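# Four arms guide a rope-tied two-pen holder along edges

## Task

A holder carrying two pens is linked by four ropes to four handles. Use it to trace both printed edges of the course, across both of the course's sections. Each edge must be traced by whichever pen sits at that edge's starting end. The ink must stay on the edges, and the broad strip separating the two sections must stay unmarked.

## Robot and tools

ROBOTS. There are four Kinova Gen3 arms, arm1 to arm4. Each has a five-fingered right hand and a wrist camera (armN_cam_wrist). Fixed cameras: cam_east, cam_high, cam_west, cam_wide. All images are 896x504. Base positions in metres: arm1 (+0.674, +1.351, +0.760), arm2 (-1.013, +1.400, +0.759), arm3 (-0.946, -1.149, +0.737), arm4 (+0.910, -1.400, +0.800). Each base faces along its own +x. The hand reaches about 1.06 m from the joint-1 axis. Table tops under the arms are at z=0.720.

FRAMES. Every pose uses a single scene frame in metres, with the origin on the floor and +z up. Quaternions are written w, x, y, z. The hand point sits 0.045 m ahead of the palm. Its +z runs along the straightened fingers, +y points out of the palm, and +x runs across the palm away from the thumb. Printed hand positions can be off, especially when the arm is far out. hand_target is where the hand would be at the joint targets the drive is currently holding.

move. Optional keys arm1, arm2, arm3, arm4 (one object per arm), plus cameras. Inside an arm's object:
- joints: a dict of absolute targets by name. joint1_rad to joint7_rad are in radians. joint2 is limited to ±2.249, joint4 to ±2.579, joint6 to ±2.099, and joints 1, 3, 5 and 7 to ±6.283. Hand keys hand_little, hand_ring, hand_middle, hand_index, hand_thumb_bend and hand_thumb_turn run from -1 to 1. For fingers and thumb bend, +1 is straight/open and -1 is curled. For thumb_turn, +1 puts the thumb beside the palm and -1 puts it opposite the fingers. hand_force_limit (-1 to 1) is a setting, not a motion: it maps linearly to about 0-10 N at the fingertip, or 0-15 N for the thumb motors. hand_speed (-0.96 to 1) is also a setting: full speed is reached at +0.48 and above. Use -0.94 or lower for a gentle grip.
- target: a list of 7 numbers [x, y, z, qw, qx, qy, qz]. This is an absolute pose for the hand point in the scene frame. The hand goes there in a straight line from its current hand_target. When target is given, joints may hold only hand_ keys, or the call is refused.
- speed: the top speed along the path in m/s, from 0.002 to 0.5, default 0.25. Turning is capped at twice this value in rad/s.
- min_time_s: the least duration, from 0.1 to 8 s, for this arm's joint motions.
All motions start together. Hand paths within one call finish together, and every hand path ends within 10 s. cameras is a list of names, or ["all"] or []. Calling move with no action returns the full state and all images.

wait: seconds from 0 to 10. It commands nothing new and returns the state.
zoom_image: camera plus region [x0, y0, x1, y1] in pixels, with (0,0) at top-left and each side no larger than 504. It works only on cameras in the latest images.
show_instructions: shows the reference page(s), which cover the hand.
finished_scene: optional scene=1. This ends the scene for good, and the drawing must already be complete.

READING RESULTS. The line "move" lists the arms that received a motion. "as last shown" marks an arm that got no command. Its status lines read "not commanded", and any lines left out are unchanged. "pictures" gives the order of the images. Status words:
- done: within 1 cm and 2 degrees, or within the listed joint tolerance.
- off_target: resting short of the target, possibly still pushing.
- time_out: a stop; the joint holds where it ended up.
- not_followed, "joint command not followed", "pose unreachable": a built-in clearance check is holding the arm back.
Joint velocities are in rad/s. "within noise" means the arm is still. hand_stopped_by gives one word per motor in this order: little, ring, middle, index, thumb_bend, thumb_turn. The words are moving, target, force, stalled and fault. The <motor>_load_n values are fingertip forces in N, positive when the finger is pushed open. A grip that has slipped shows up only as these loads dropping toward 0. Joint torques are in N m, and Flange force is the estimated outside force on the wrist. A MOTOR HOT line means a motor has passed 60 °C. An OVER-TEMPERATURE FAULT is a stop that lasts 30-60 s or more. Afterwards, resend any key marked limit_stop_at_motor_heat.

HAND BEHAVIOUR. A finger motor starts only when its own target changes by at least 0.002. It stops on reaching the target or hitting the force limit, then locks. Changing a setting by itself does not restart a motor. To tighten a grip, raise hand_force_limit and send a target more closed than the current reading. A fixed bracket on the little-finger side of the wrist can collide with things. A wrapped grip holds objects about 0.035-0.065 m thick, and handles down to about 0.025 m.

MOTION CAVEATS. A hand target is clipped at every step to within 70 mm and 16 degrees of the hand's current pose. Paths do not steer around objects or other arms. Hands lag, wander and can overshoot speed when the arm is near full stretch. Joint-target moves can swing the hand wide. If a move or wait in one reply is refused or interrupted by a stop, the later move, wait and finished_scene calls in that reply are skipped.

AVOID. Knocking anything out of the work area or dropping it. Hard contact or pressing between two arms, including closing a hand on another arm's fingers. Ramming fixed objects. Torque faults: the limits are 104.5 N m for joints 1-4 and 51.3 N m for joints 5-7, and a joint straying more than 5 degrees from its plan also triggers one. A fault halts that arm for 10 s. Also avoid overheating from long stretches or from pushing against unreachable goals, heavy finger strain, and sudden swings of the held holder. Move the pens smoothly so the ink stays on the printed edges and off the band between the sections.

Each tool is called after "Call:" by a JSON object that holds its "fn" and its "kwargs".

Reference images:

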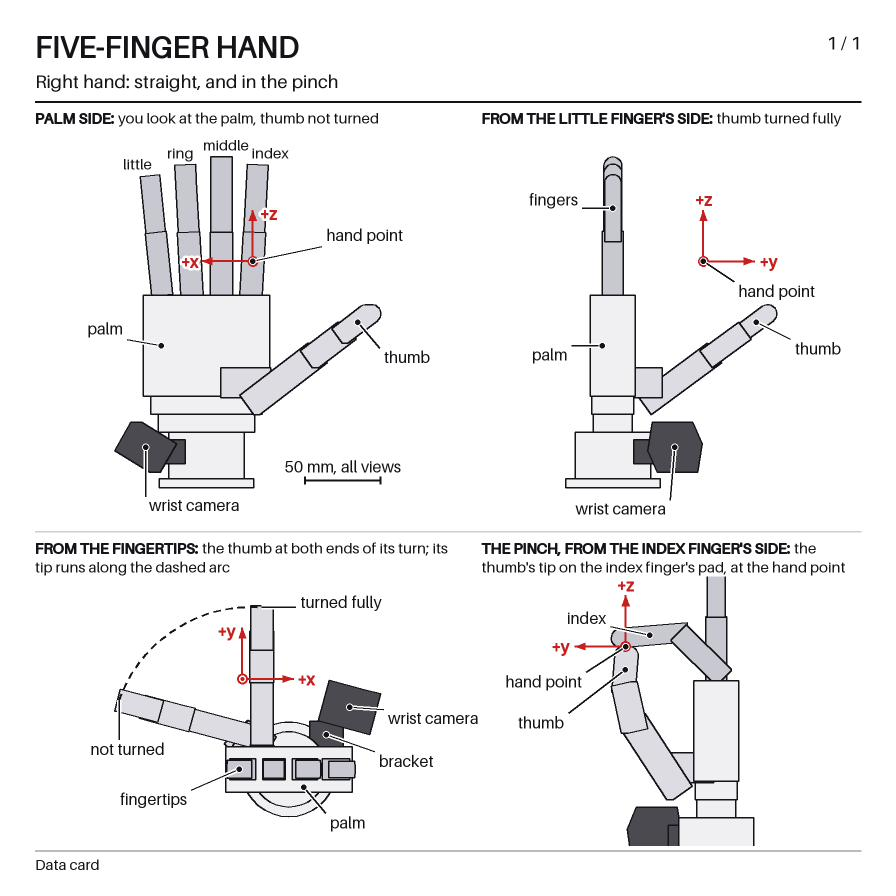

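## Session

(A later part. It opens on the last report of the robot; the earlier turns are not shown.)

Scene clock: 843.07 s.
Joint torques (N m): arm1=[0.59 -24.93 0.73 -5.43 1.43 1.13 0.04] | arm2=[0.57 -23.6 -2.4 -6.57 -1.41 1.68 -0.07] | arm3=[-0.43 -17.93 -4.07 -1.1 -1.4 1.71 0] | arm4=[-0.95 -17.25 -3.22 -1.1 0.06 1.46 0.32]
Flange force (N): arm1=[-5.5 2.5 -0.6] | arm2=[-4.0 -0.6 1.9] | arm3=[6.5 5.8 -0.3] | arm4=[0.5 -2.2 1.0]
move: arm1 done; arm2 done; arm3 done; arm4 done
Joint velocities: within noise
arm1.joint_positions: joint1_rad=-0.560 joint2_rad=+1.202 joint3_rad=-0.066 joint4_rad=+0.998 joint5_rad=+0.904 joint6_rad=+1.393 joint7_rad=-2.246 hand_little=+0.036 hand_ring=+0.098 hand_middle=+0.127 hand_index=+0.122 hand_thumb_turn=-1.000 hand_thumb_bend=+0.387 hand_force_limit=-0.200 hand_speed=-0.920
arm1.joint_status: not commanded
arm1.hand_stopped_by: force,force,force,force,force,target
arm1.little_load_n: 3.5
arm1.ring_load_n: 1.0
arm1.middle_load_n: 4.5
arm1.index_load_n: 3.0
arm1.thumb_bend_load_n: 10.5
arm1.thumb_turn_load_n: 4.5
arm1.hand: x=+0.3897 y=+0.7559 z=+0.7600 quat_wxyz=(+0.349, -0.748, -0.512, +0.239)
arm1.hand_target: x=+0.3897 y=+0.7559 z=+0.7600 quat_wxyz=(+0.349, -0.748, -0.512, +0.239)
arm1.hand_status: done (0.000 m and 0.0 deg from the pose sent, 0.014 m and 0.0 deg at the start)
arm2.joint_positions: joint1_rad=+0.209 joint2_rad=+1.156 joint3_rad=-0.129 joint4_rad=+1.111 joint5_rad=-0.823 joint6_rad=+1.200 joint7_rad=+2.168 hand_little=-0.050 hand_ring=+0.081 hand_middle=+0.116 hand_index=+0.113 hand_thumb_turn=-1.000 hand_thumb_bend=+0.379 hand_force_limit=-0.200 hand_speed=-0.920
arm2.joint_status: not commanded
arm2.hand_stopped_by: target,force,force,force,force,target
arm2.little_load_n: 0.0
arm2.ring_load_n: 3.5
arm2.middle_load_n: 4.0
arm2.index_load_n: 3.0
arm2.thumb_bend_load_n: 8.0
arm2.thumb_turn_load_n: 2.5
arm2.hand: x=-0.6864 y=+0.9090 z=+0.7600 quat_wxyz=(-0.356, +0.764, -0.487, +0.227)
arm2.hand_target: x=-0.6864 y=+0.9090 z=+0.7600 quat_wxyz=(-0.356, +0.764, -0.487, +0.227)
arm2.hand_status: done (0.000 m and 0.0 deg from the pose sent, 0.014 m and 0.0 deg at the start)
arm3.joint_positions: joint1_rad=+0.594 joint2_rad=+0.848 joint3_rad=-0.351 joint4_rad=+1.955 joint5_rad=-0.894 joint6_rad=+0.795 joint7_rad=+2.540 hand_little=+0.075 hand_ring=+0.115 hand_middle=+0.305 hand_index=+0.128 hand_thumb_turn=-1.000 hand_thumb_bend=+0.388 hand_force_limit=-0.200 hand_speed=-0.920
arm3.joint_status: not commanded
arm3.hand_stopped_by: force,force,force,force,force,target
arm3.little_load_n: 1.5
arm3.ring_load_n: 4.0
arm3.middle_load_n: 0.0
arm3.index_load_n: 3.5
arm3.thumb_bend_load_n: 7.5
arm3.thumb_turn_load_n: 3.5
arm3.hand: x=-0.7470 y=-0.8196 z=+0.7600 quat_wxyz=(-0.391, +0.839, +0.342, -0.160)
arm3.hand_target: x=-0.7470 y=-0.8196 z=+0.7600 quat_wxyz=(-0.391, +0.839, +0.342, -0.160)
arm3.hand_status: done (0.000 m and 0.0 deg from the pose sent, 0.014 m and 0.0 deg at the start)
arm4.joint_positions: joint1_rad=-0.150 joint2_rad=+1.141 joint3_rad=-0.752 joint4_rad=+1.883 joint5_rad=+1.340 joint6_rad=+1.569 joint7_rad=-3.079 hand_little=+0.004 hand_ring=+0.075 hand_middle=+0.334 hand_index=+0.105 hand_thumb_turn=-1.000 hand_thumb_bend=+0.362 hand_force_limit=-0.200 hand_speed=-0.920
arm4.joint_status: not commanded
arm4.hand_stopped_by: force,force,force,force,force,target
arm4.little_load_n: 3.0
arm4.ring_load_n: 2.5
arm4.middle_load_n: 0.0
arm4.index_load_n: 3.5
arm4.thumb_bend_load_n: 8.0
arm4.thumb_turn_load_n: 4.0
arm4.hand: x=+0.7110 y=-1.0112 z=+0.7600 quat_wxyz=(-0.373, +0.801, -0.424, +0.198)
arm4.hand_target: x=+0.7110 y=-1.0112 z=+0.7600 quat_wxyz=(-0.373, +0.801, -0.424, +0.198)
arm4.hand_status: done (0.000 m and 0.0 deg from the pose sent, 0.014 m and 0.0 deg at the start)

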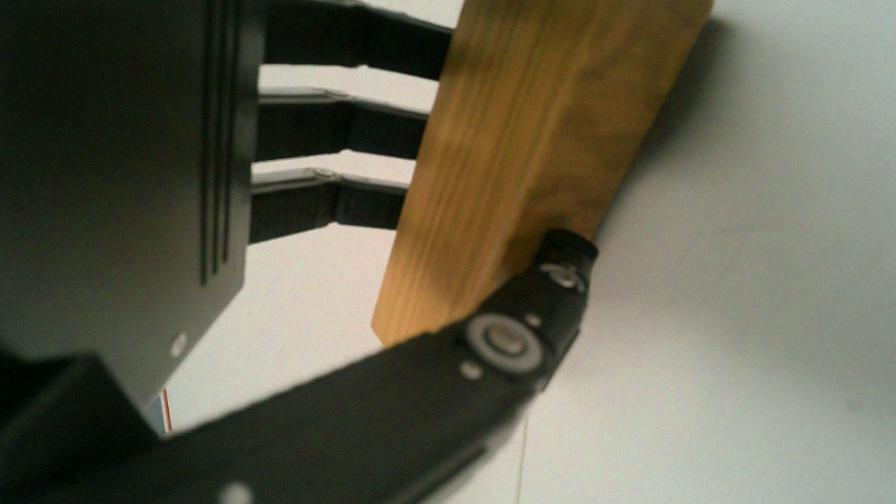

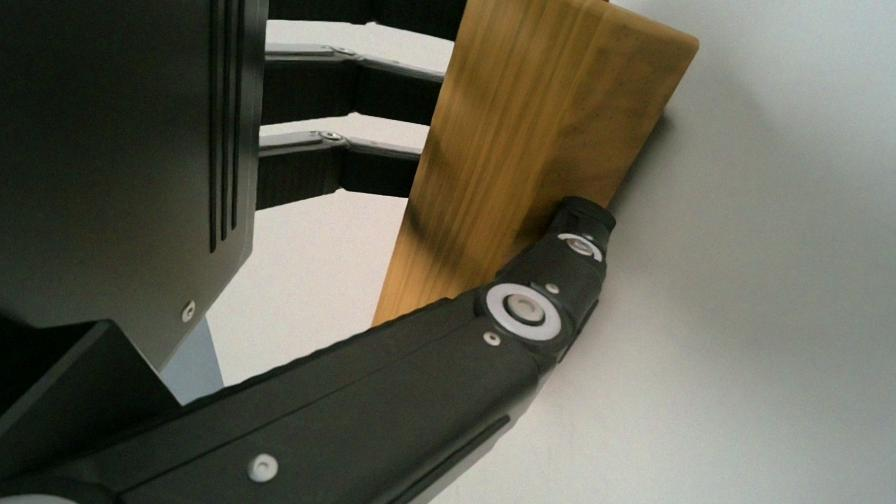

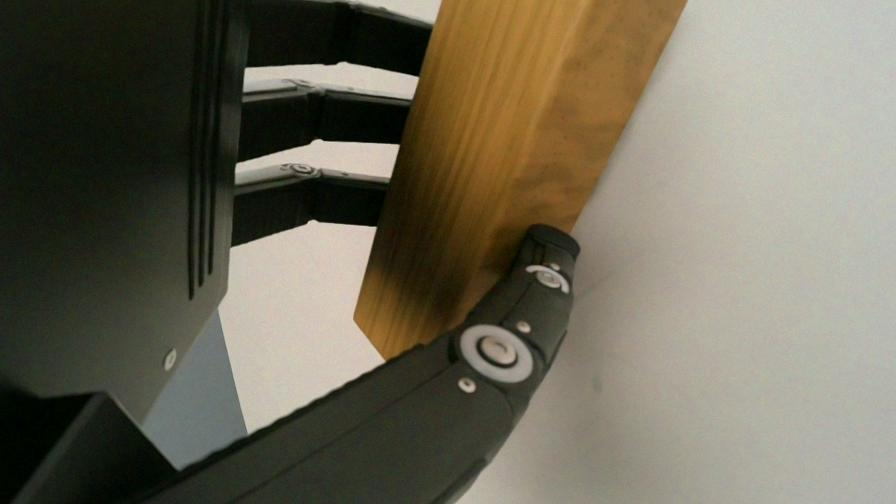

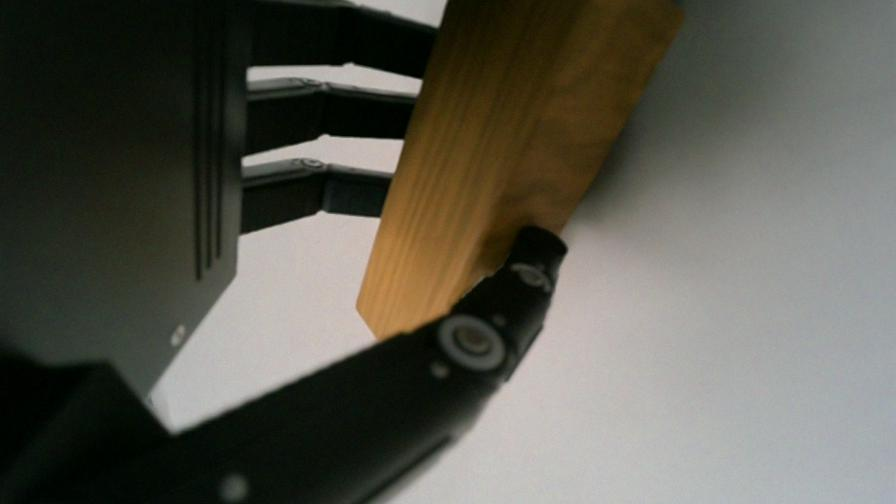

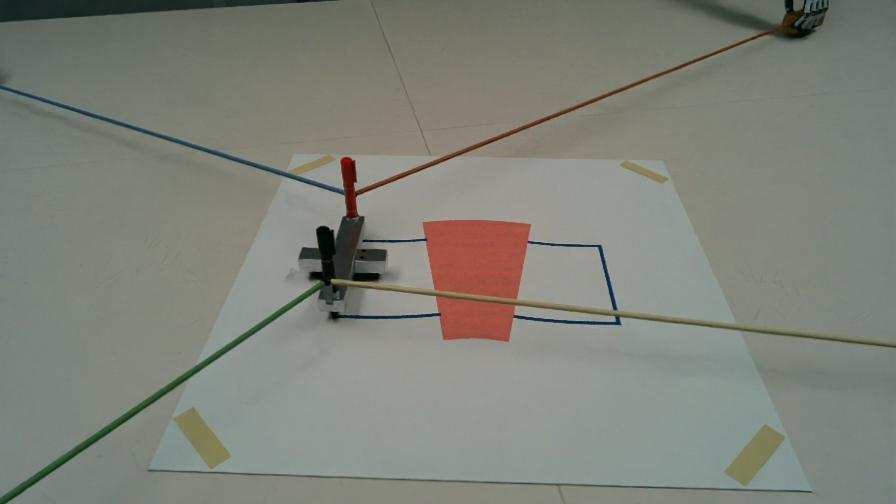

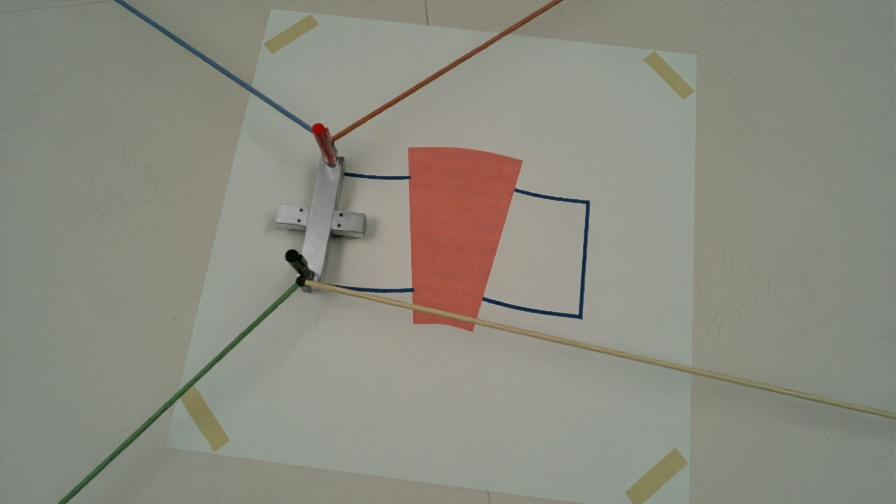

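Call:
{"fn": "move", "kwargs": {"arm1": {"joints": {"hand_thumb_bend": -0.1, "hand_index": -0.1, "hand_middle": -0.1, "hand_ring": -0.1, "hand_little": -0.1, "hand_force_limit": 0.0, "hand_speed": -0.93}}, "arm2": {"joints": {"hand_thumb_bend": -0.1, "hand_index": -0.1, "hand_middle": -0.1, "hand_ring": -0.1, "hand_little": -0.15, "hand_force_limit": 0.0, "hand_speed": -0.93}}, "arm3": {"joints": {"hand_thumb_bend": -0.1, "hand_index": -0.1, "hand_middle": -0.1, "hand_ring": -0.1, "hand_little": -0.1, "hand_force_limit": 0.0, "hand_speed": -0.93}}, "arm4": {"joints": {"hand_thumb_bend": -0.1, "hand_index": -0.1, "hand_middle": -0.1, "hand_ring": -0.1, "hand_little": -0.1, "hand_force_limit": 0.0, "hand_speed": -0.93}}, "cameras": ["arm1_cam_wrist", "arm2_cam_wrist", "arm3_cam_wrist", "arm4_cam_wrist"]}}

Scene clock: 853.40 s.
Joint torques (N m): arm1=[0.61 -24.9 0.72 -5.43 1.39 1.14 0.05] | arm2=[0.59 -23.61 -2.42 -6.56 -1.42 1.68 -0.1] | arm3=[-0.4 -17.95 -4.05 -1.07 -1.39 1.7 -0.02] | arm4=[-1.01 -17.24 -3.3 -1.15 0.05 1.42 0.35]
Flange force (N): arm1=[-5.3 2.5 -0.5] | arm2=[-4.0 -0.6 1.9] | arm3=[6.6 5.9 -0.3] | arm4=[0.7 -2.3 1.2]
move: arm1 off_target; arm2 off_target; arm3 off_target; arm4 off_target
Joint velocities: within noise
arm1.joint_positions: joint1_rad=-0.560 joint2_rad=+1.202 joint3_rad=-0.066 joint4_rad=+0.998 joint5_rad=+0.904 joint6_rad=+1.393 joint7_rad=-2.246 hand_little=+0.005 hand_ring=+0.073 hand_middle=+0.122 hand_index=+0.110 hand_thumb_turn=-1.000 hand_thumb_bend=+0.388 hand_force_limit=+0.000 hand_speed=-0.930
arm1.joint_status: hand_little off_target (ended at +0.005, target -0.100); hand_ring off_target (ended at +0.073, target -0.100); hand_middle off_target (ended at +0.122, target -0.100); hand_index off_target (ended at +0.110, target -0.100); hand_thumb_bend off_target (ended at +0.388, target -0.100); the others done
arm1.hand_stopped_by: force,force,force,force,force,target
arm1.little_load_n: 5.0
arm1.ring_load_n: 4.5
arm1.middle_load_n: 2.5
arm1.index_load_n: 5.5
arm1.thumb_bend_load_n: 16.0
arm1.thumb_turn_load_n: 7.5
arm1.hand: x=+0.3897 y=+0.7559 z=+0.7600 quat_wxyz=(+0.349, -0.748, -0.512, +0.239)
arm1.hand_target: x=+0.3897 y=+0.7559 z=+0.7600 quat_wxyz=(+0.349, -0.748, -0.512, +0.239)
arm1.hand_status: not commanded
arm2.joint_positions: joint1_rad=+0.209 joint2_rad=+1.156 joint3_rad=-0.129 joint4_rad=+1.111 joint5_rad=-0.823 joint6_rad=+1.200 joint7_rad=+2.168 hand_little=-0.150 hand_ring=+0.063 hand_middle=+0.105 hand_index=+0.095 hand_thumb_turn=-1.000 hand_thumb_bend=+0.379 hand_force_limit=+0.000 hand_speed=-0.930
arm2.joint_status: hand_ring off_target (ended at +0.063, target -0.100); hand_middle off_target (ended at +0.105, target -0.100); hand_index off_target (ended at +0.095, target -0.100); hand_thumb_bend off_target (ended at +0.379, target -0.100); the others done
arm2.hand_stopped_by: target,force,force,force,force,target
arm2.little_load_n: 0.0
arm2.ring_load_n: 5.0
arm2.middle_load_n: 4.0
arm2.index_load_n: 5.0
arm2.thumb_bend_load_n: 11.0
arm2.thumb_turn_load_n: 3.0
arm2.hand: x=-0.6864 y=+0.9090 z=+0.7600 quat_wxyz=(-0.356, +0.764, -0.487, +0.227)
arm2.hand_target: x=-0.6864 y=+0.9090 z=+0.7600 quat_wxyz=(-0.356, +0.764, -0.487, +0.227)
arm2.hand_status: not commanded
arm3.joint_positions: joint1_rad=+0.594 joint2_rad=+0.848 joint3_rad=-0.351 joint4_rad=+1.955 joint5_rad=-0.894 joint6_rad=+0.795 joint7_rad=+2.540 hand_little=+0.051 hand_ring=+0.109 hand_middle=+0.130 hand_index=+0.123 hand_thumb_turn=-1.000 hand_thumb_bend=+0.390 hand_force_limit=+0.000 hand_speed=-0.930
arm3.joint_status: hand_little off_target (ended at +0.051, target -0.100); hand_ring off_target (ended at +0.109, target -0.100); hand_middle off_target (ended at +0.130, target -0.100); hand_index off_target (ended at +0.123, target -0.100); hand_thumb_bend off_target (ended at +0.390, target -0.100); the others done
arm3.hand_stopped_by: force,force,force,force,force,target
arm3.little_load_n: 5.0
arm3.ring_load_n: 0.0
arm3.middle_load_n: 6.5
arm3.index_load_n: 3.5
arm3.thumb_bend_load_n: 12.0
arm3.thumb_turn_load_n: 5.0
arm3.hand: x=-0.7470 y=-0.8196 z=+0.7600 quat_wxyz=(-0.391, +0.839, +0.342, -0.160)
arm3.hand_target: x=-0.7470 y=-0.8196 z=+0.7600 quat_wxyz=(-0.391, +0.839, +0.342, -0.160)
arm3.hand_status: not commanded
arm4.joint_positions: joint1_rad=-0.150 joint2_rad=+1.141 joint3_rad=-0.752 joint4_rad=+1.883 joint5_rad=+1.340 joint6_rad=+1.569 joint7_rad=-3.079 hand_little=-0.053 hand_ring=+0.044 hand_middle=+0.080 hand_index=+0.087 hand_thumb_turn=-1.000 hand_thumb_bend=+0.363 hand_force_limit=+0.000 hand_speed=-0.930
arm4.joint_status: hand_little off_target (ended at -0.053, target -0.100); hand_ring off_target (ended at +0.044, target -0.100); hand_middle off_target (ended at +0.080, target -0.100); hand_index off_target (ended at +0.087, target -0.100); hand_thumb_bend off_target (ended at +0.363, target -0.100); the others done
arm4.hand_stopped_by: force,force,force,force,force,target
arm4.little_load_n: 4.5
arm4.ring_load_n: 2.5
arm4.middle_load_n: 5.5
arm4.index_load_n: 3.5
arm4.thumb_bend_load_n: 13.0
arm4.thumb_turn_load_n: 5.5
arm4.hand: x=+0.7110 y=-1.0112 z=+0.7600 quat_wxyz=(-0.373, +0.801, -0.424, +0.198)
arm4.hand_target: x=+0.7110 y=-1.0112 z=+0.7600 quat_wxyz=(-0.373, +0.801, -0.424, +0.198)
arm4.hand_status: not commanded

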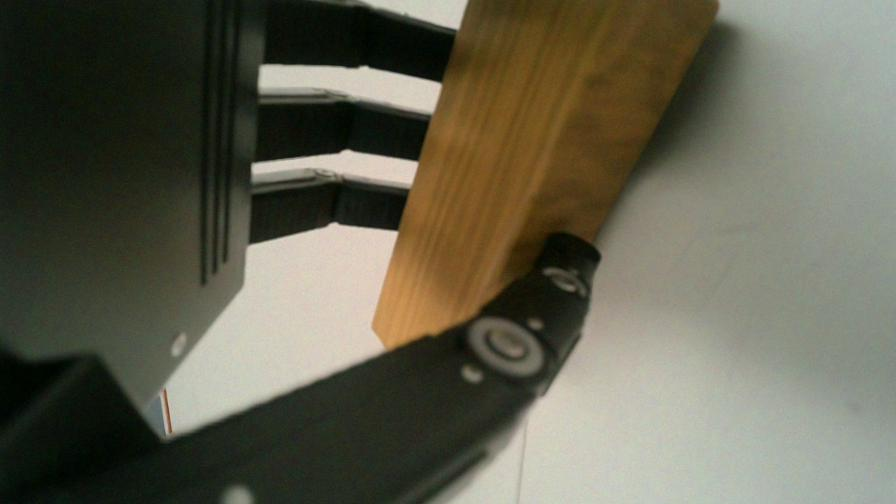

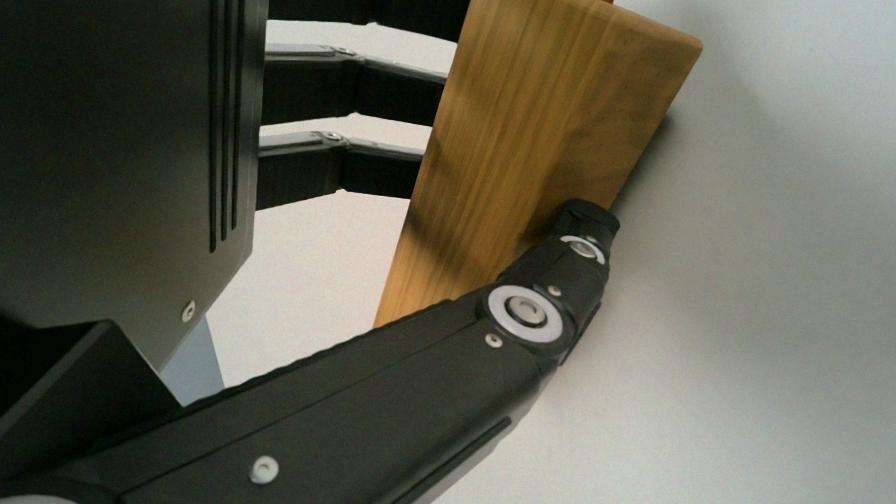

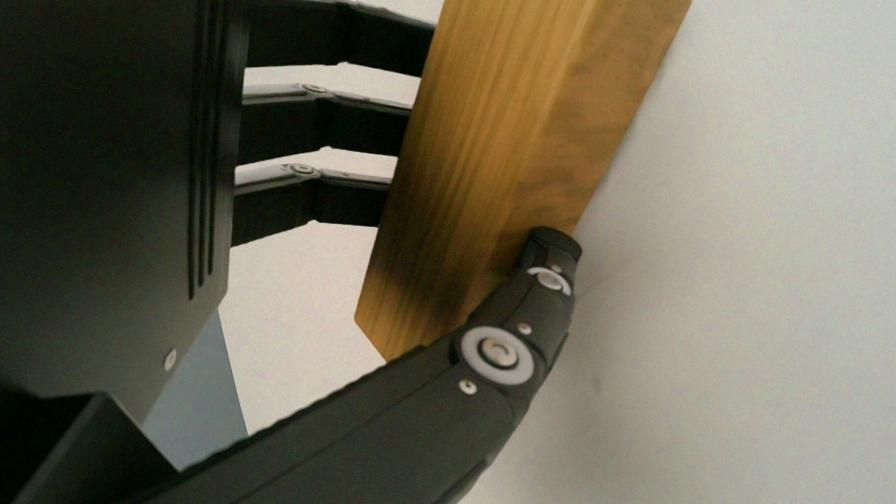

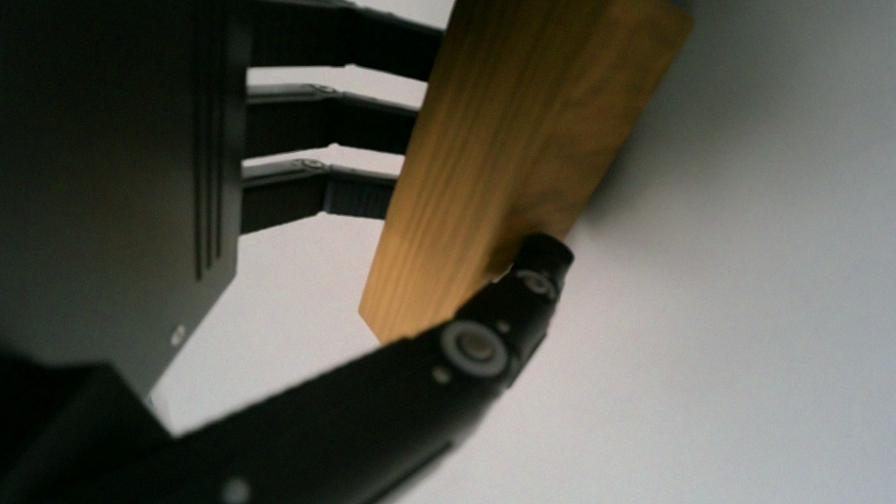

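Call:
{"fn": "move", "kwargs": {"arm1": {"target": [0.3904, 0.7578, 0.760, 0.3487, -0.7478, -0.5121, 0.2388], "speed": 0.01}, "arm2": {"target": [-0.6873, 0.9108, 0.760, 0.3564, -0.7644, 0.4870, -0.2271], "speed": 0.01}, "arm3": {"target": [-0.7483, -0.8211, 0.760, 0.3913, -0.8391, -0.3424, 0.1597], "speed": 0.01}, "arm4": {"target": [0.7122, -1.0128, 0.760, 0.3735, -0.8010, 0.4241, -0.1977], "speed": 0.01}, "cameras": ["cam_high"]}}

Call:
{"fn": "move", "kwargs": {"arm1": {"target": [0.3910, 0.7597, 0.760, 0.3487, -0.7478, -0.5121, 0.2388], "speed": 0.01}, "arm2": {"target": [-0.6882, 0.9126, 0.760, 0.3564, -0.7644, 0.4870, -0.2271], "speed": 0.01}, "arm3": {"target": [-0.7496, -0.8226, 0.760, 0.3913, -0.8391, -0.3424, 0.1597], "speed": 0.01}, "arm4": {"target": [0.7135, -1.0143, 0.760, 0.3735, -0.8010, 0.4241, -0.1977], "speed": 0.01}, "cameras": ["cam_high"]}}

Scene clock: 865.40 s.
Joint torques (N m): arm1=[0.75 -24.19 0.6 -4.38 0.98 1.72 0.2] | arm2=[0.41 -22.41 -2.21 -4.87 -0.84 2.6 -0.31] | arm3=[-0.59 -17.05 -3.89 0.78 -0.89 2.25 -0.22] | arm4=[-0.71 -16.03 -2.98 0.08 -1.03 1.57 0.61]
Flange force (N): arm1=[-7.8 2.6 -0.7] | arm2=[-0.7 -1.0 1.9] | arm3=[9.8 5.5 -0.2] | arm4=[-2.2 -2.3 0.9]
move: arm1 done; arm2 done; arm3 done; arm4 done
Joint velocities: within noise
arm1.joint_positions: joint1_rad=-0.561 joint2_rad=+1.198 joint3_rad=-0.066 joint4_rad=+1.009 joint5_rad=+0.905 joint6_rad=+1.389 joint7_rad=-2.252 hand_little=+0.005 hand_ring=+0.073 hand_middle=+0.122 hand_index=+0.110 hand_thumb_turn=-1.000 hand_thumb_bend=+0.388 hand_force_limit=+0.000 hand_speed=-0.930
arm1.joint_status: not commanded
arm1.hand_stopped_by: force,force,force,force,force,target
arm1.little_load_n: 4.5
arm1.ring_load_n: 4.5
arm1.middle_load_n: 2.5
arm1.index_load_n: 5.5
arm1.thumb_bend_load_n: 15.5
arm1.thumb_turn_load_n: 8.0
arm1.hand: x=+0.3904 y=+0.7578 z=+0.7600 quat_wxyz=(+0.349, -0.748, -0.512, +0.239)
arm1.hand_target: x=+0.3904 y=+0.7578 z=+0.7600 quat_wxyz=(+0.349, -0.748, -0.512, +0.239)
arm1.hand_status: done (0.000 m and 0.0 deg from the pose sent, 0.002 m and 0.0 deg at the start)
arm2.joint_positions: joint1_rad=+0.211 joint2_rad=+1.152 joint3_rad=-0.130 joint4_rad=+1.121 joint5_rad=-0.824 joint6_rad=+1.195 joint7_rad=+2.173 hand_little=-0.150 hand_ring=+0.063 hand_middle=+0.105 hand_index=+0.095 hand_thumb_turn=-1.000 hand_thumb_bend=+0.379 hand_force_limit=+0.000 hand_speed=-0.930
arm2.joint_status: not commanded
arm2.hand_stopped_by: target,force,force,force,force,target
arm2.little_load_n: 0.0
arm2.ring_load_n: 6.0
arm2.middle_load_n: 4.5
arm2.index_load_n: 4.5
arm2.thumb_bend_load_n: 11.0
arm2.thumb_turn_load_n: 1.5
arm2.hand: x=-0.6873 y=+0.9108 z=+0.7600 quat_wxyz=(-0.356, +0.764, -0.487, +0.227)
arm2.hand_target: x=-0.6873 y=+0.9108 z=+0.7600 quat_wxyz=(-0.356, +0.764, -0.487, +0.227)
arm2.hand_status: done (0.000 m and 0.0 deg from the pose sent, 0.002 m and 0.0 deg at the start)
arm3.joint_positions: joint1_rad=+0.597 joint2_rad=+0.846 joint3_rad=-0.352 joint4_rad=+1.961 joint5_rad=-0.896 joint6_rad=+0.792 joint7_rad=+2.545 hand_little=+0.051 hand_ring=+0.109 hand_middle=+0.130 hand_index=+0.123 hand_thumb_turn=-1.000 hand_thumb_bend=+0.390 hand_force_limit=+0.000 hand_speed=-0.930
arm3.joint_status: not commanded
arm3.hand_stopped_by: force,force,force,force,force,target
arm3.little_load_n: 5.5
arm3.ring_load_n: 0.5
arm3.middle_load_n: 6.0
arm3.index_load_n: 3.0
arm3.thumb_bend_load_n: 12.0
arm3.thumb_turn_load_n: 3.5
arm3.hand: x=-0.7483 y=-0.8211 z=+0.7600 quat_wxyz=(-0.391, +0.839, +0.342, -0.160)
arm3.hand_target: x=-0.7483 y=-0.8211 z=+0.7600 quat_wxyz=(-0.391, +0.839, +0.342, -0.160)
arm3.hand_status: done (0.000 m and 0.0 deg from the pose sent, 0.002 m and 0.0 deg at the start)
arm4.joint_positions: joint1_rad=-0.150 joint2_rad=+1.140 joint3_rad=-0.752 joint4_rad=+1.890 joint5_rad=+1.340 joint6_rad=+1.568 joint7_rad=-3.085 hand_little=-0.053 hand_ring=+0.044 hand_middle=+0.080 hand_index=+0.087 hand_thumb_turn=-1.000 hand_thumb_bend=+0.363 hand_force_limit=+0.000 hand_speed=-0.930
arm4.joint_status: not commanded
arm4.hand_stopped_by: force,force,force,force,force,target
arm4.little_load_n: 3.5
arm4.ring_load_n: 2.5
arm4.middle_load_n: 5.5
arm4.index_load_n: 3.5
arm4.thumb_bend_load_n: 13.0
arm4.thumb_turn_load_n: 5.5
arm4.hand: x=+0.7122 y=-1.0128 z=+0.7600 quat_wxyz=(-0.374, +0.801, -0.424, +0.198)
arm4.hand_target: x=+0.7122 y=-1.0128 z=+0.7600 quat_wxyz=(-0.373, +0.801, -0.424, +0.198)
arm4.hand_status: done (0.000 m and 0.0 deg from the pose sent, 0.002 m and 0.0 deg at the start)

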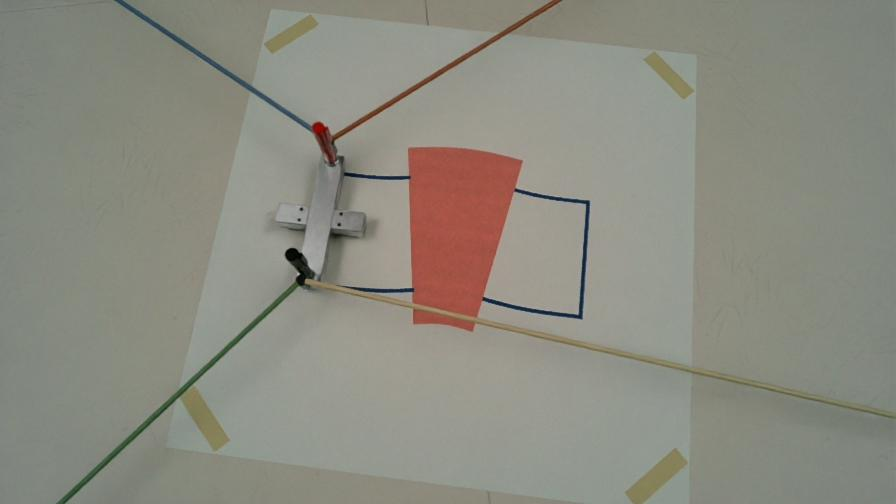

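Scene clock: 866.37 s.
Joint torques (N m): arm1=[1.08 -22.92 0.37 -2.6 0.21 2.72 0.45] | arm2=[0.32 -21.44 -2.06 -3.44 -0.35 3.38 -0.55] | arm3=[-0.77 -16.37 -3.77 2.19 -0.51 2.64 -0.4] | arm4=[-0.17 -13.65 -2.48 2.74 -3.4 1.73 0.99]
Flange force (N): arm1=[-11.9 2.6 -0.9] | arm2=[2.2 -1.2 2.1] | arm3=[12.1 5.4 -0.2] | arm4=[-9.4 -2.2 0.6]
move: arm1 done; arm2 done; arm3 done; arm4 done
Joint velocities: within noise
arm1.joint_positions: joint1_rad=-0.561 joint2_rad=+1.193 joint3_rad=-0.066 joint4_rad=+1.020 joint5_rad=+0.905 joint6_rad=+1.386 joint7_rad=-2.257 hand_little=+0.005 hand_ring=+0.073 hand_middle=+0.122 hand_index=+0.110 hand_thumb_turn=-1.000 hand_thumb_bend=+0.388 hand_force_limit=+0.000 hand_speed=-0.930
arm1.joint_status: not commanded
arm1.hand_stopped_by: force,force,force,force,force,target
arm1.little_load_n: 4.0
arm1.ring_load_n: 4.5
arm1.middle_load_n: 2.0
arm1.index_load_n: 6.0
arm1.thumb_bend_load_n: 15.5
arm1.thumb_turn_load_n: 8.5
arm1.hand: x=+0.3910 y=+0.7597 z=+0.7600 quat_wxyz=(+0.349, -0.748, -0.512, +0.239)
arm1.hand_target: x=+0.3910 y=+0.7597 z=+0.7600 quat_wxyz=(+0.349, -0.748, -0.512, +0.239)
arm1.hand_status: done (0.000 m and 0.0 deg from the pose sent, 0.002 m and 0.0 deg at the start)
arm2.joint_positions: joint1_rad=+0.212 joint2_rad=+1.149 joint3_rad=-0.131 joint4_rad=+1.131 joint5_rad=-0.825 joint6_rad=+1.191 joint7_rad=+2.177 hand_little=-0.150 hand_ring=+0.063 hand_middle=+0.105 hand_index=+0.095 hand_thumb_turn=-1.000 hand_thumb_bend=+0.379 hand_force_limit=+0.000 hand_speed=-0.930
arm2.joint_status: not commanded
arm2.hand_stopped_by: target,force,force,force,force,target
arm2.little_load_n: 0.5
arm2.ring_load_n: 6.5
arm2.middle_load_n: 3.5
arm2.index_load_n: 3.5
arm2.thumb_bend_load_n: 10.5
arm2.thumb_turn_load_n: 0.0
arm2.hand: x=-0.6882 y=+0.9126 z=+0.7600 quat_wxyz=(-0.356, +0.764, -0.487, +0.227)
arm2.hand_target: x=-0.6882 y=+0.9126 z=+0.7600 quat_wxyz=(-0.356, +0.764, -0.487, +0.227)
arm2.hand_status: done (0.000 m and 0.0 deg from the pose sent, 0.002 m and 0.0 deg at the start)
arm3.joint_positions: joint1_rad=+0.599 joint2_rad=+0.845 joint3_rad=-0.353 joint4_rad=+1.967 joint5_rad=-0.898 joint6_rad=+0.790 joint7_rad=+2.549 hand_little=+0.051 hand_ring=+0.109 hand_middle=+0.130 hand_index=+0.123 hand_thumb_turn=-1.000 hand_thumb_bend=+0.390 hand_force_limit=+0.000 hand_speed=-0.930
arm3.joint_status: not commanded
arm3.hand_stopped_by: force,force,force,force,force,target
arm3.little_load_n: 4.5
arm3.ring_load_n: 0.0
arm3.middle_load_n: 5.5
arm3.index_load_n: 4.0
arm3.thumb_bend_load_n: 10.5
arm3.thumb_turn_load_n: 0.0
arm3.hand: x=-0.7496 y=-0.8226 z=+0.7600 quat_wxyz=(-0.391, +0.839, +0.342, -0.160)
arm3.hand_target: x=-0.7496 y=-0.8226 z=+0.7600 quat_wxyz=(-0.391, +0.839, +0.342, -0.160)
arm3.hand_status: done (0.000 m and 0.0 deg from the pose sent, 0.002 m and 0.0 deg at the start)
arm4.joint_positions: joint1_rad=-0.150 joint2_rad=+1.140 joint3_rad=-0.753 joint4_rad=+1.896 joint5_rad=+1.339 joint6_rad=+1.567 joint7_rad=-3.091 hand_little=-0.053 hand_ring=+0.044 hand_middle=+0.080 hand_index=+0.087 hand_thumb_turn=-1.000 hand_thumb_bend=+0.363 hand_force_limit=+0.000 hand_speed=-0.930
arm4.joint_status: not commanded
arm4.hand_stopped_by: force,force,force,force,force,target
arm4.little_load_n: 3.0
arm4.ring_load_n: 2.0
arm4.middle_load_n: 5.5
arm4.index_load_n: 4.0
arm4.thumb_bend_load_n: 13.0
arm4.thumb_turn_load_n: 6.5
arm4.hand: x=+0.7135 y=-1.0143 z=+0.7600 quat_wxyz=(-0.373, +0.801, -0.424, +0.198)
arm4.hand_target: x=+0.7135 y=-1.0143 z=+0.7600 quat_wxyz=(-0.373, +0.801, -0.424, +0.198)
arm4.hand_status: done (0.000 m and 0.0 deg from the pose sent, 0.002 m and 0.0 deg at the start)

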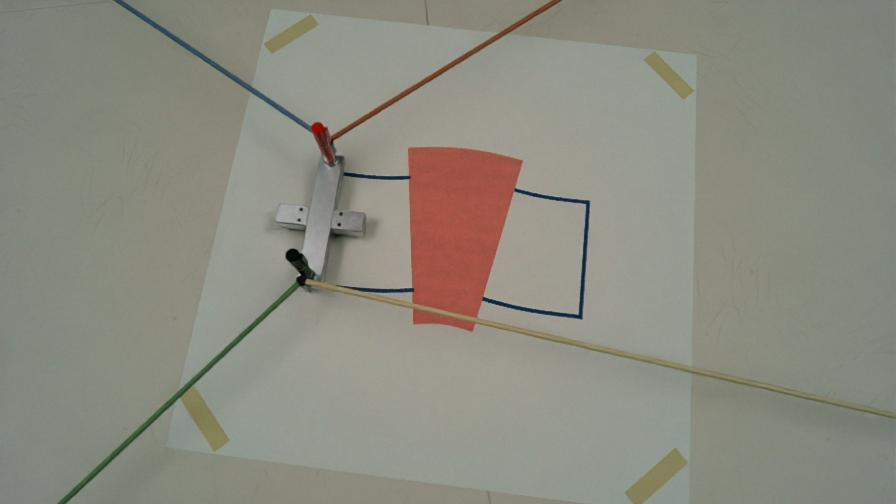

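Call:
{"fn": "move", "kwargs": {"arm1": {"target": [0.3904, 0.7578, 0.760, 0.3487, -0.7478, -0.5121, 0.2388], "speed": 0.01}, "arm2": {"target": [-0.6873, 0.9108, 0.760, 0.3564, -0.7644, 0.4870, -0.2271], "speed": 0.01}, "arm3": {"target": [-0.7483, -0.8211, 0.760, 0.3913, -0.8391, -0.3424, 0.1597], "speed": 0.01}, "arm4": {"target": [0.7122, -1.0128, 0.760, 0.3735, -0.8010, 0.4241, -0.1977], "speed": 0.01}, "cameras": ["cam_high", "cam_east", "cam_west"]}}

Call:
{"fn": "zoom_image", "kwargs": {"camera": "cam_east", "region": [300, 210, 440, 330]}}

Call:
{"fn": "zoom_image", "kwargs": {"camera": "cam_west", "region": [470, 170, 610, 270]}}

Call:
{"fn": "zoom_image", "kwargs": {"camera": "cam_high", "region": [230, 100, 430, 300]}}

Scene clock: 876.60 s.
Joint torques (N m): arm1=[0.67 -24.47 0.61 -4.85 1.16 1.43 0.13] | arm2=[0.51 -23.15 -2.38 -5.98 -1.22 2 -0.16] | arm3=[-0.44 -17.66 -4.02 -0.58 -1.25 1.83 -0.07] | arm4=[-0.68 -16.36 -3.05 -0.05 -0.89 1.47 0.52]
Flange force (N): arm1=[-6.7 2.5 -0.6] | arm2=[-2.9 -0.7 1.9] | arm3=[7.4 5.8 -0.3] | arm4=[-2.2 -1.8 0.9]
move: arm1 done; arm2 done; arm3 done; arm4 done
Joint velocities: within noise
arm1.joint_positions: joint1_rad=-0.561 joint2_rad=+1.198 joint3_rad=-0.066 joint4_rad=+1.009 joint5_rad=+0.905 joint6_rad=+1.389 joint7_rad=-2.252 hand_little=+0.005 hand_ring=+0.073 hand_middle=+0.122 hand_index=+0.110 hand_thumb_turn=-1.000 hand_thumb_bend=+0.388 hand_force_limit=+0.000 hand_speed=-0.930
arm1.joint_status: not commanded
arm1.hand_stopped_by: force,force,force,force,force,target
arm1.little_load_n: 4.5
arm1.ring_load_n: 4.5
arm1.middle_load_n: 2.5
arm1.index_load_n: 5.5
arm1.thumb_bend_load_n: 15.5
arm1.thumb_turn_load_n: 8.0
arm1.hand: x=+0.3904 y=+0.7578 z=+0.7600 quat_wxyz=(+0.349, -0.748, -0.512, +0.239)
arm1.hand_target: x=+0.3904 y=+0.7578 z=+0.7600 quat_wxyz=(+0.349, -0.748, -0.512, +0.239)
arm1.hand_status: done (0.000 m and 0.0 deg from the pose sent, 0.002 m and 0.0 deg at the start)
arm2.joint_positions: joint1_rad=+0.211 joint2_rad=+1.152 joint3_rad=-0.130 joint4_rad=+1.121 joint5_rad=-0.824 joint6_rad=+1.195 joint7_rad=+2.172 hand_little=-0.150 hand_ring=+0.063 hand_middle=+0.105 hand_index=+0.095 hand_thumb_turn=-1.000 hand_thumb_bend=+0.379 hand_force_limit=+0.000 hand_speed=-0.930
arm2.joint_status: not commanded
arm2.hand_stopped_by: target,force,force,force,force,target
arm2.little_load_n: 0.0
arm2.ring_load_n: 4.5
arm2.middle_load_n: 4.0
arm2.index_load_n: 5.5
arm2.thumb_bend_load_n: 10.5
arm2.thumb_turn_load_n: 0.0
arm2.hand: x=-0.6873 y=+0.9108 z=+0.7600 quat_wxyz=(-0.356, +0.764, -0.487, +0.227)
arm2.hand_target: x=-0.6873 y=+0.9108 z=+0.7600 quat_wxyz=(-0.356, +0.764, -0.487, +0.227)
arm2.hand_status: done (0.000 m and 0.0 deg from the pose sent, 0.002 m and 0.0 deg at the start)
arm3.joint_positions: joint1_rad=+0.597 joint2_rad=+0.846 joint3_rad=-0.352 joint4_rad=+1.961 joint5_rad=-0.896 joint6_rad=+0.792 joint7_rad=+2.545 hand_little=+0.051 hand_ring=+0.109 hand_middle=+0.130 hand_index=+0.123 hand_thumb_turn=-1.000 hand_thumb_bend=+0.390 hand_force_limit=+0.000 hand_speed=-0.930
arm3.joint_status: not commanded
arm3.hand_stopped_by: force,force,force,force,force,target
arm3.little_load_n: 3.0
arm3.ring_load_n: 0.0
arm3.middle_load_n: 5.5
arm3.index_load_n: 5.0
arm3.thumb_bend_load_n: 10.5
arm3.thumb_turn_load_n: 1.0
arm3.hand: x=-0.7483 y=-0.8211 z=+0.7600 quat_wxyz=(-0.391, +0.839, +0.342, -0.160)
arm3.hand_target: x=-0.7483 y=-0.8211 z=+0.7600 quat_wxyz=(-0.391, +0.839, +0.342, -0.160)
arm3.hand_status: done (0.000 m and 0.0 deg from the pose sent, 0.002 m and 0.0 deg at the start)
arm4.joint_positions: joint1_rad=-0.150 joint2_rad=+1.140 joint3_rad=-0.752 joint4_rad=+1.890 joint5_rad=+1.340 joint6_rad=+1.568 joint7_rad=-3.085 hand_little=-0.053 hand_ring=+0.044 hand_middle=+0.080 hand_index=+0.087 hand_thumb_turn=-1.000 hand_thumb_bend=+0.363 hand_force_limit=+0.000 hand_speed=-0.930
arm4.joint_status: not commanded
arm4.hand_stopped_by: force,force,force,force,force,target
arm4.little_load_n: 4.0
arm4.ring_load_n: 2.5
arm4.middle_load_n: 5.5
arm4.index_load_n: 3.5
arm4.thumb_bend_load_n: 13.0
arm4.thumb_turn_load_n: 5.5
arm4.hand: x=+0.7122 y=-1.0128 z=+0.7600 quat_wxyz=(-0.373, +0.801, -0.424, +0.198)
arm4.hand_target: x=+0.7122 y=-1.0128 z=+0.7600 quat_wxyz=(-0.373, +0.801, -0.424, +0.198)
arm4.hand_status: done (0.000 m and 0.0 deg from the pose sent, 0.002 m and 0.0 deg at the start)
pictures: cam_east, cam_high, cam_west

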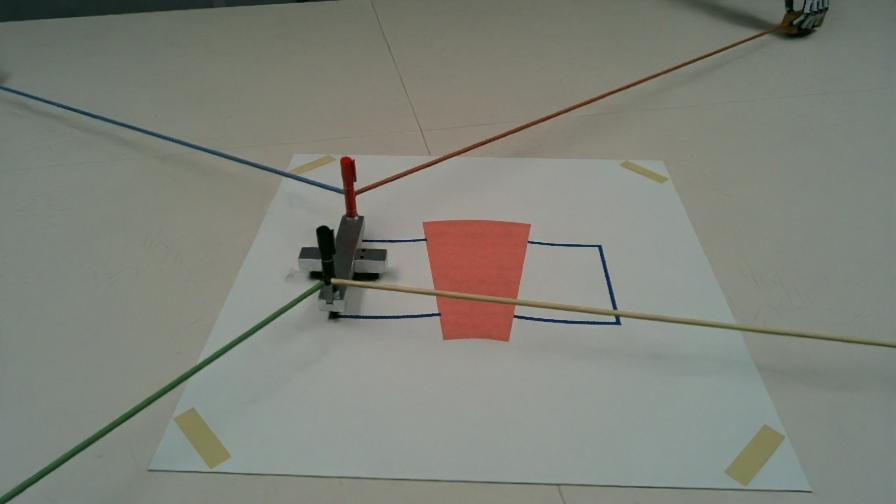

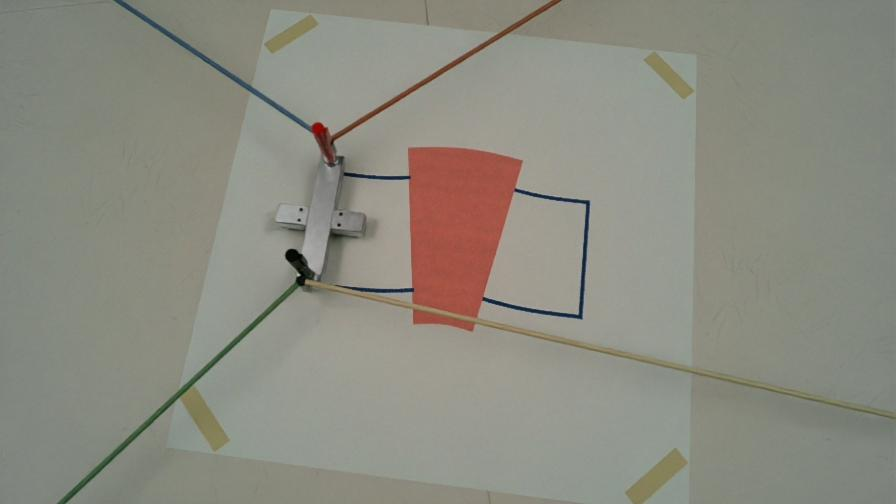

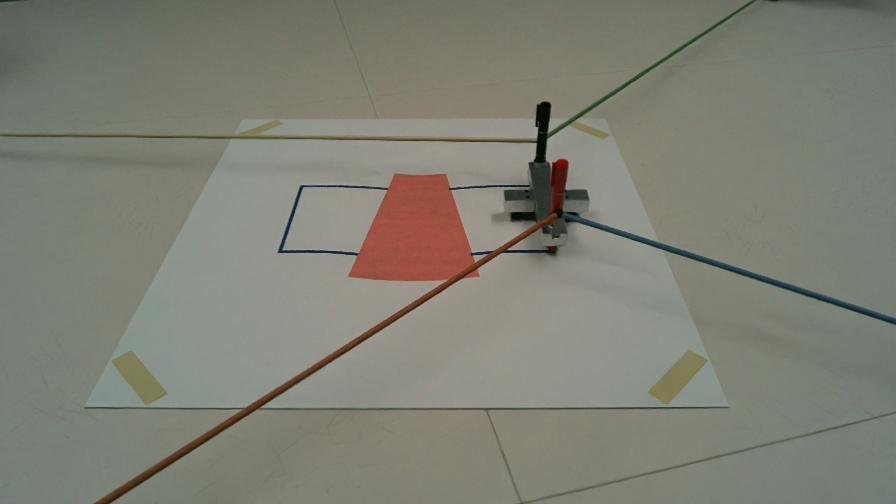

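Scaled by 3.600 from the camera's image (finer frame: 1280x720).

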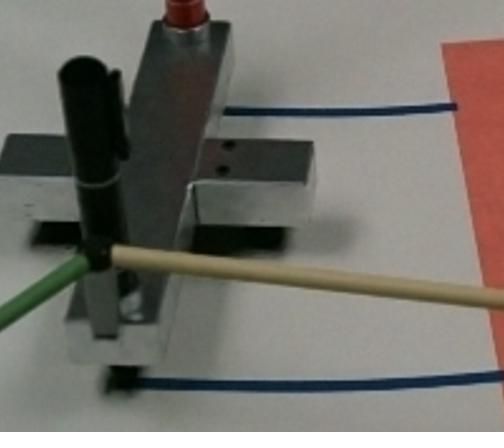

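Scaled by 3.600 from the camera's image (finer frame: 1280x720).

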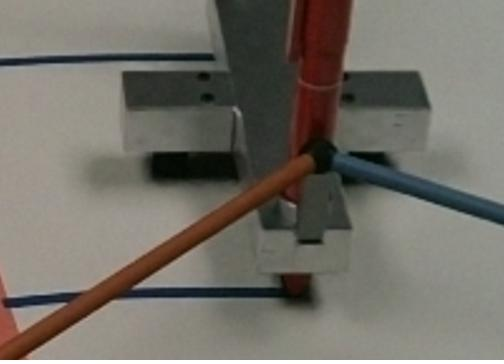

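Scaled by 2.520 from the camera's image (finer frame: 1280x720).

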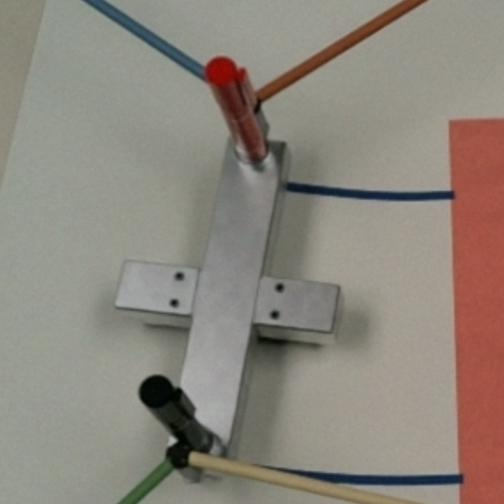

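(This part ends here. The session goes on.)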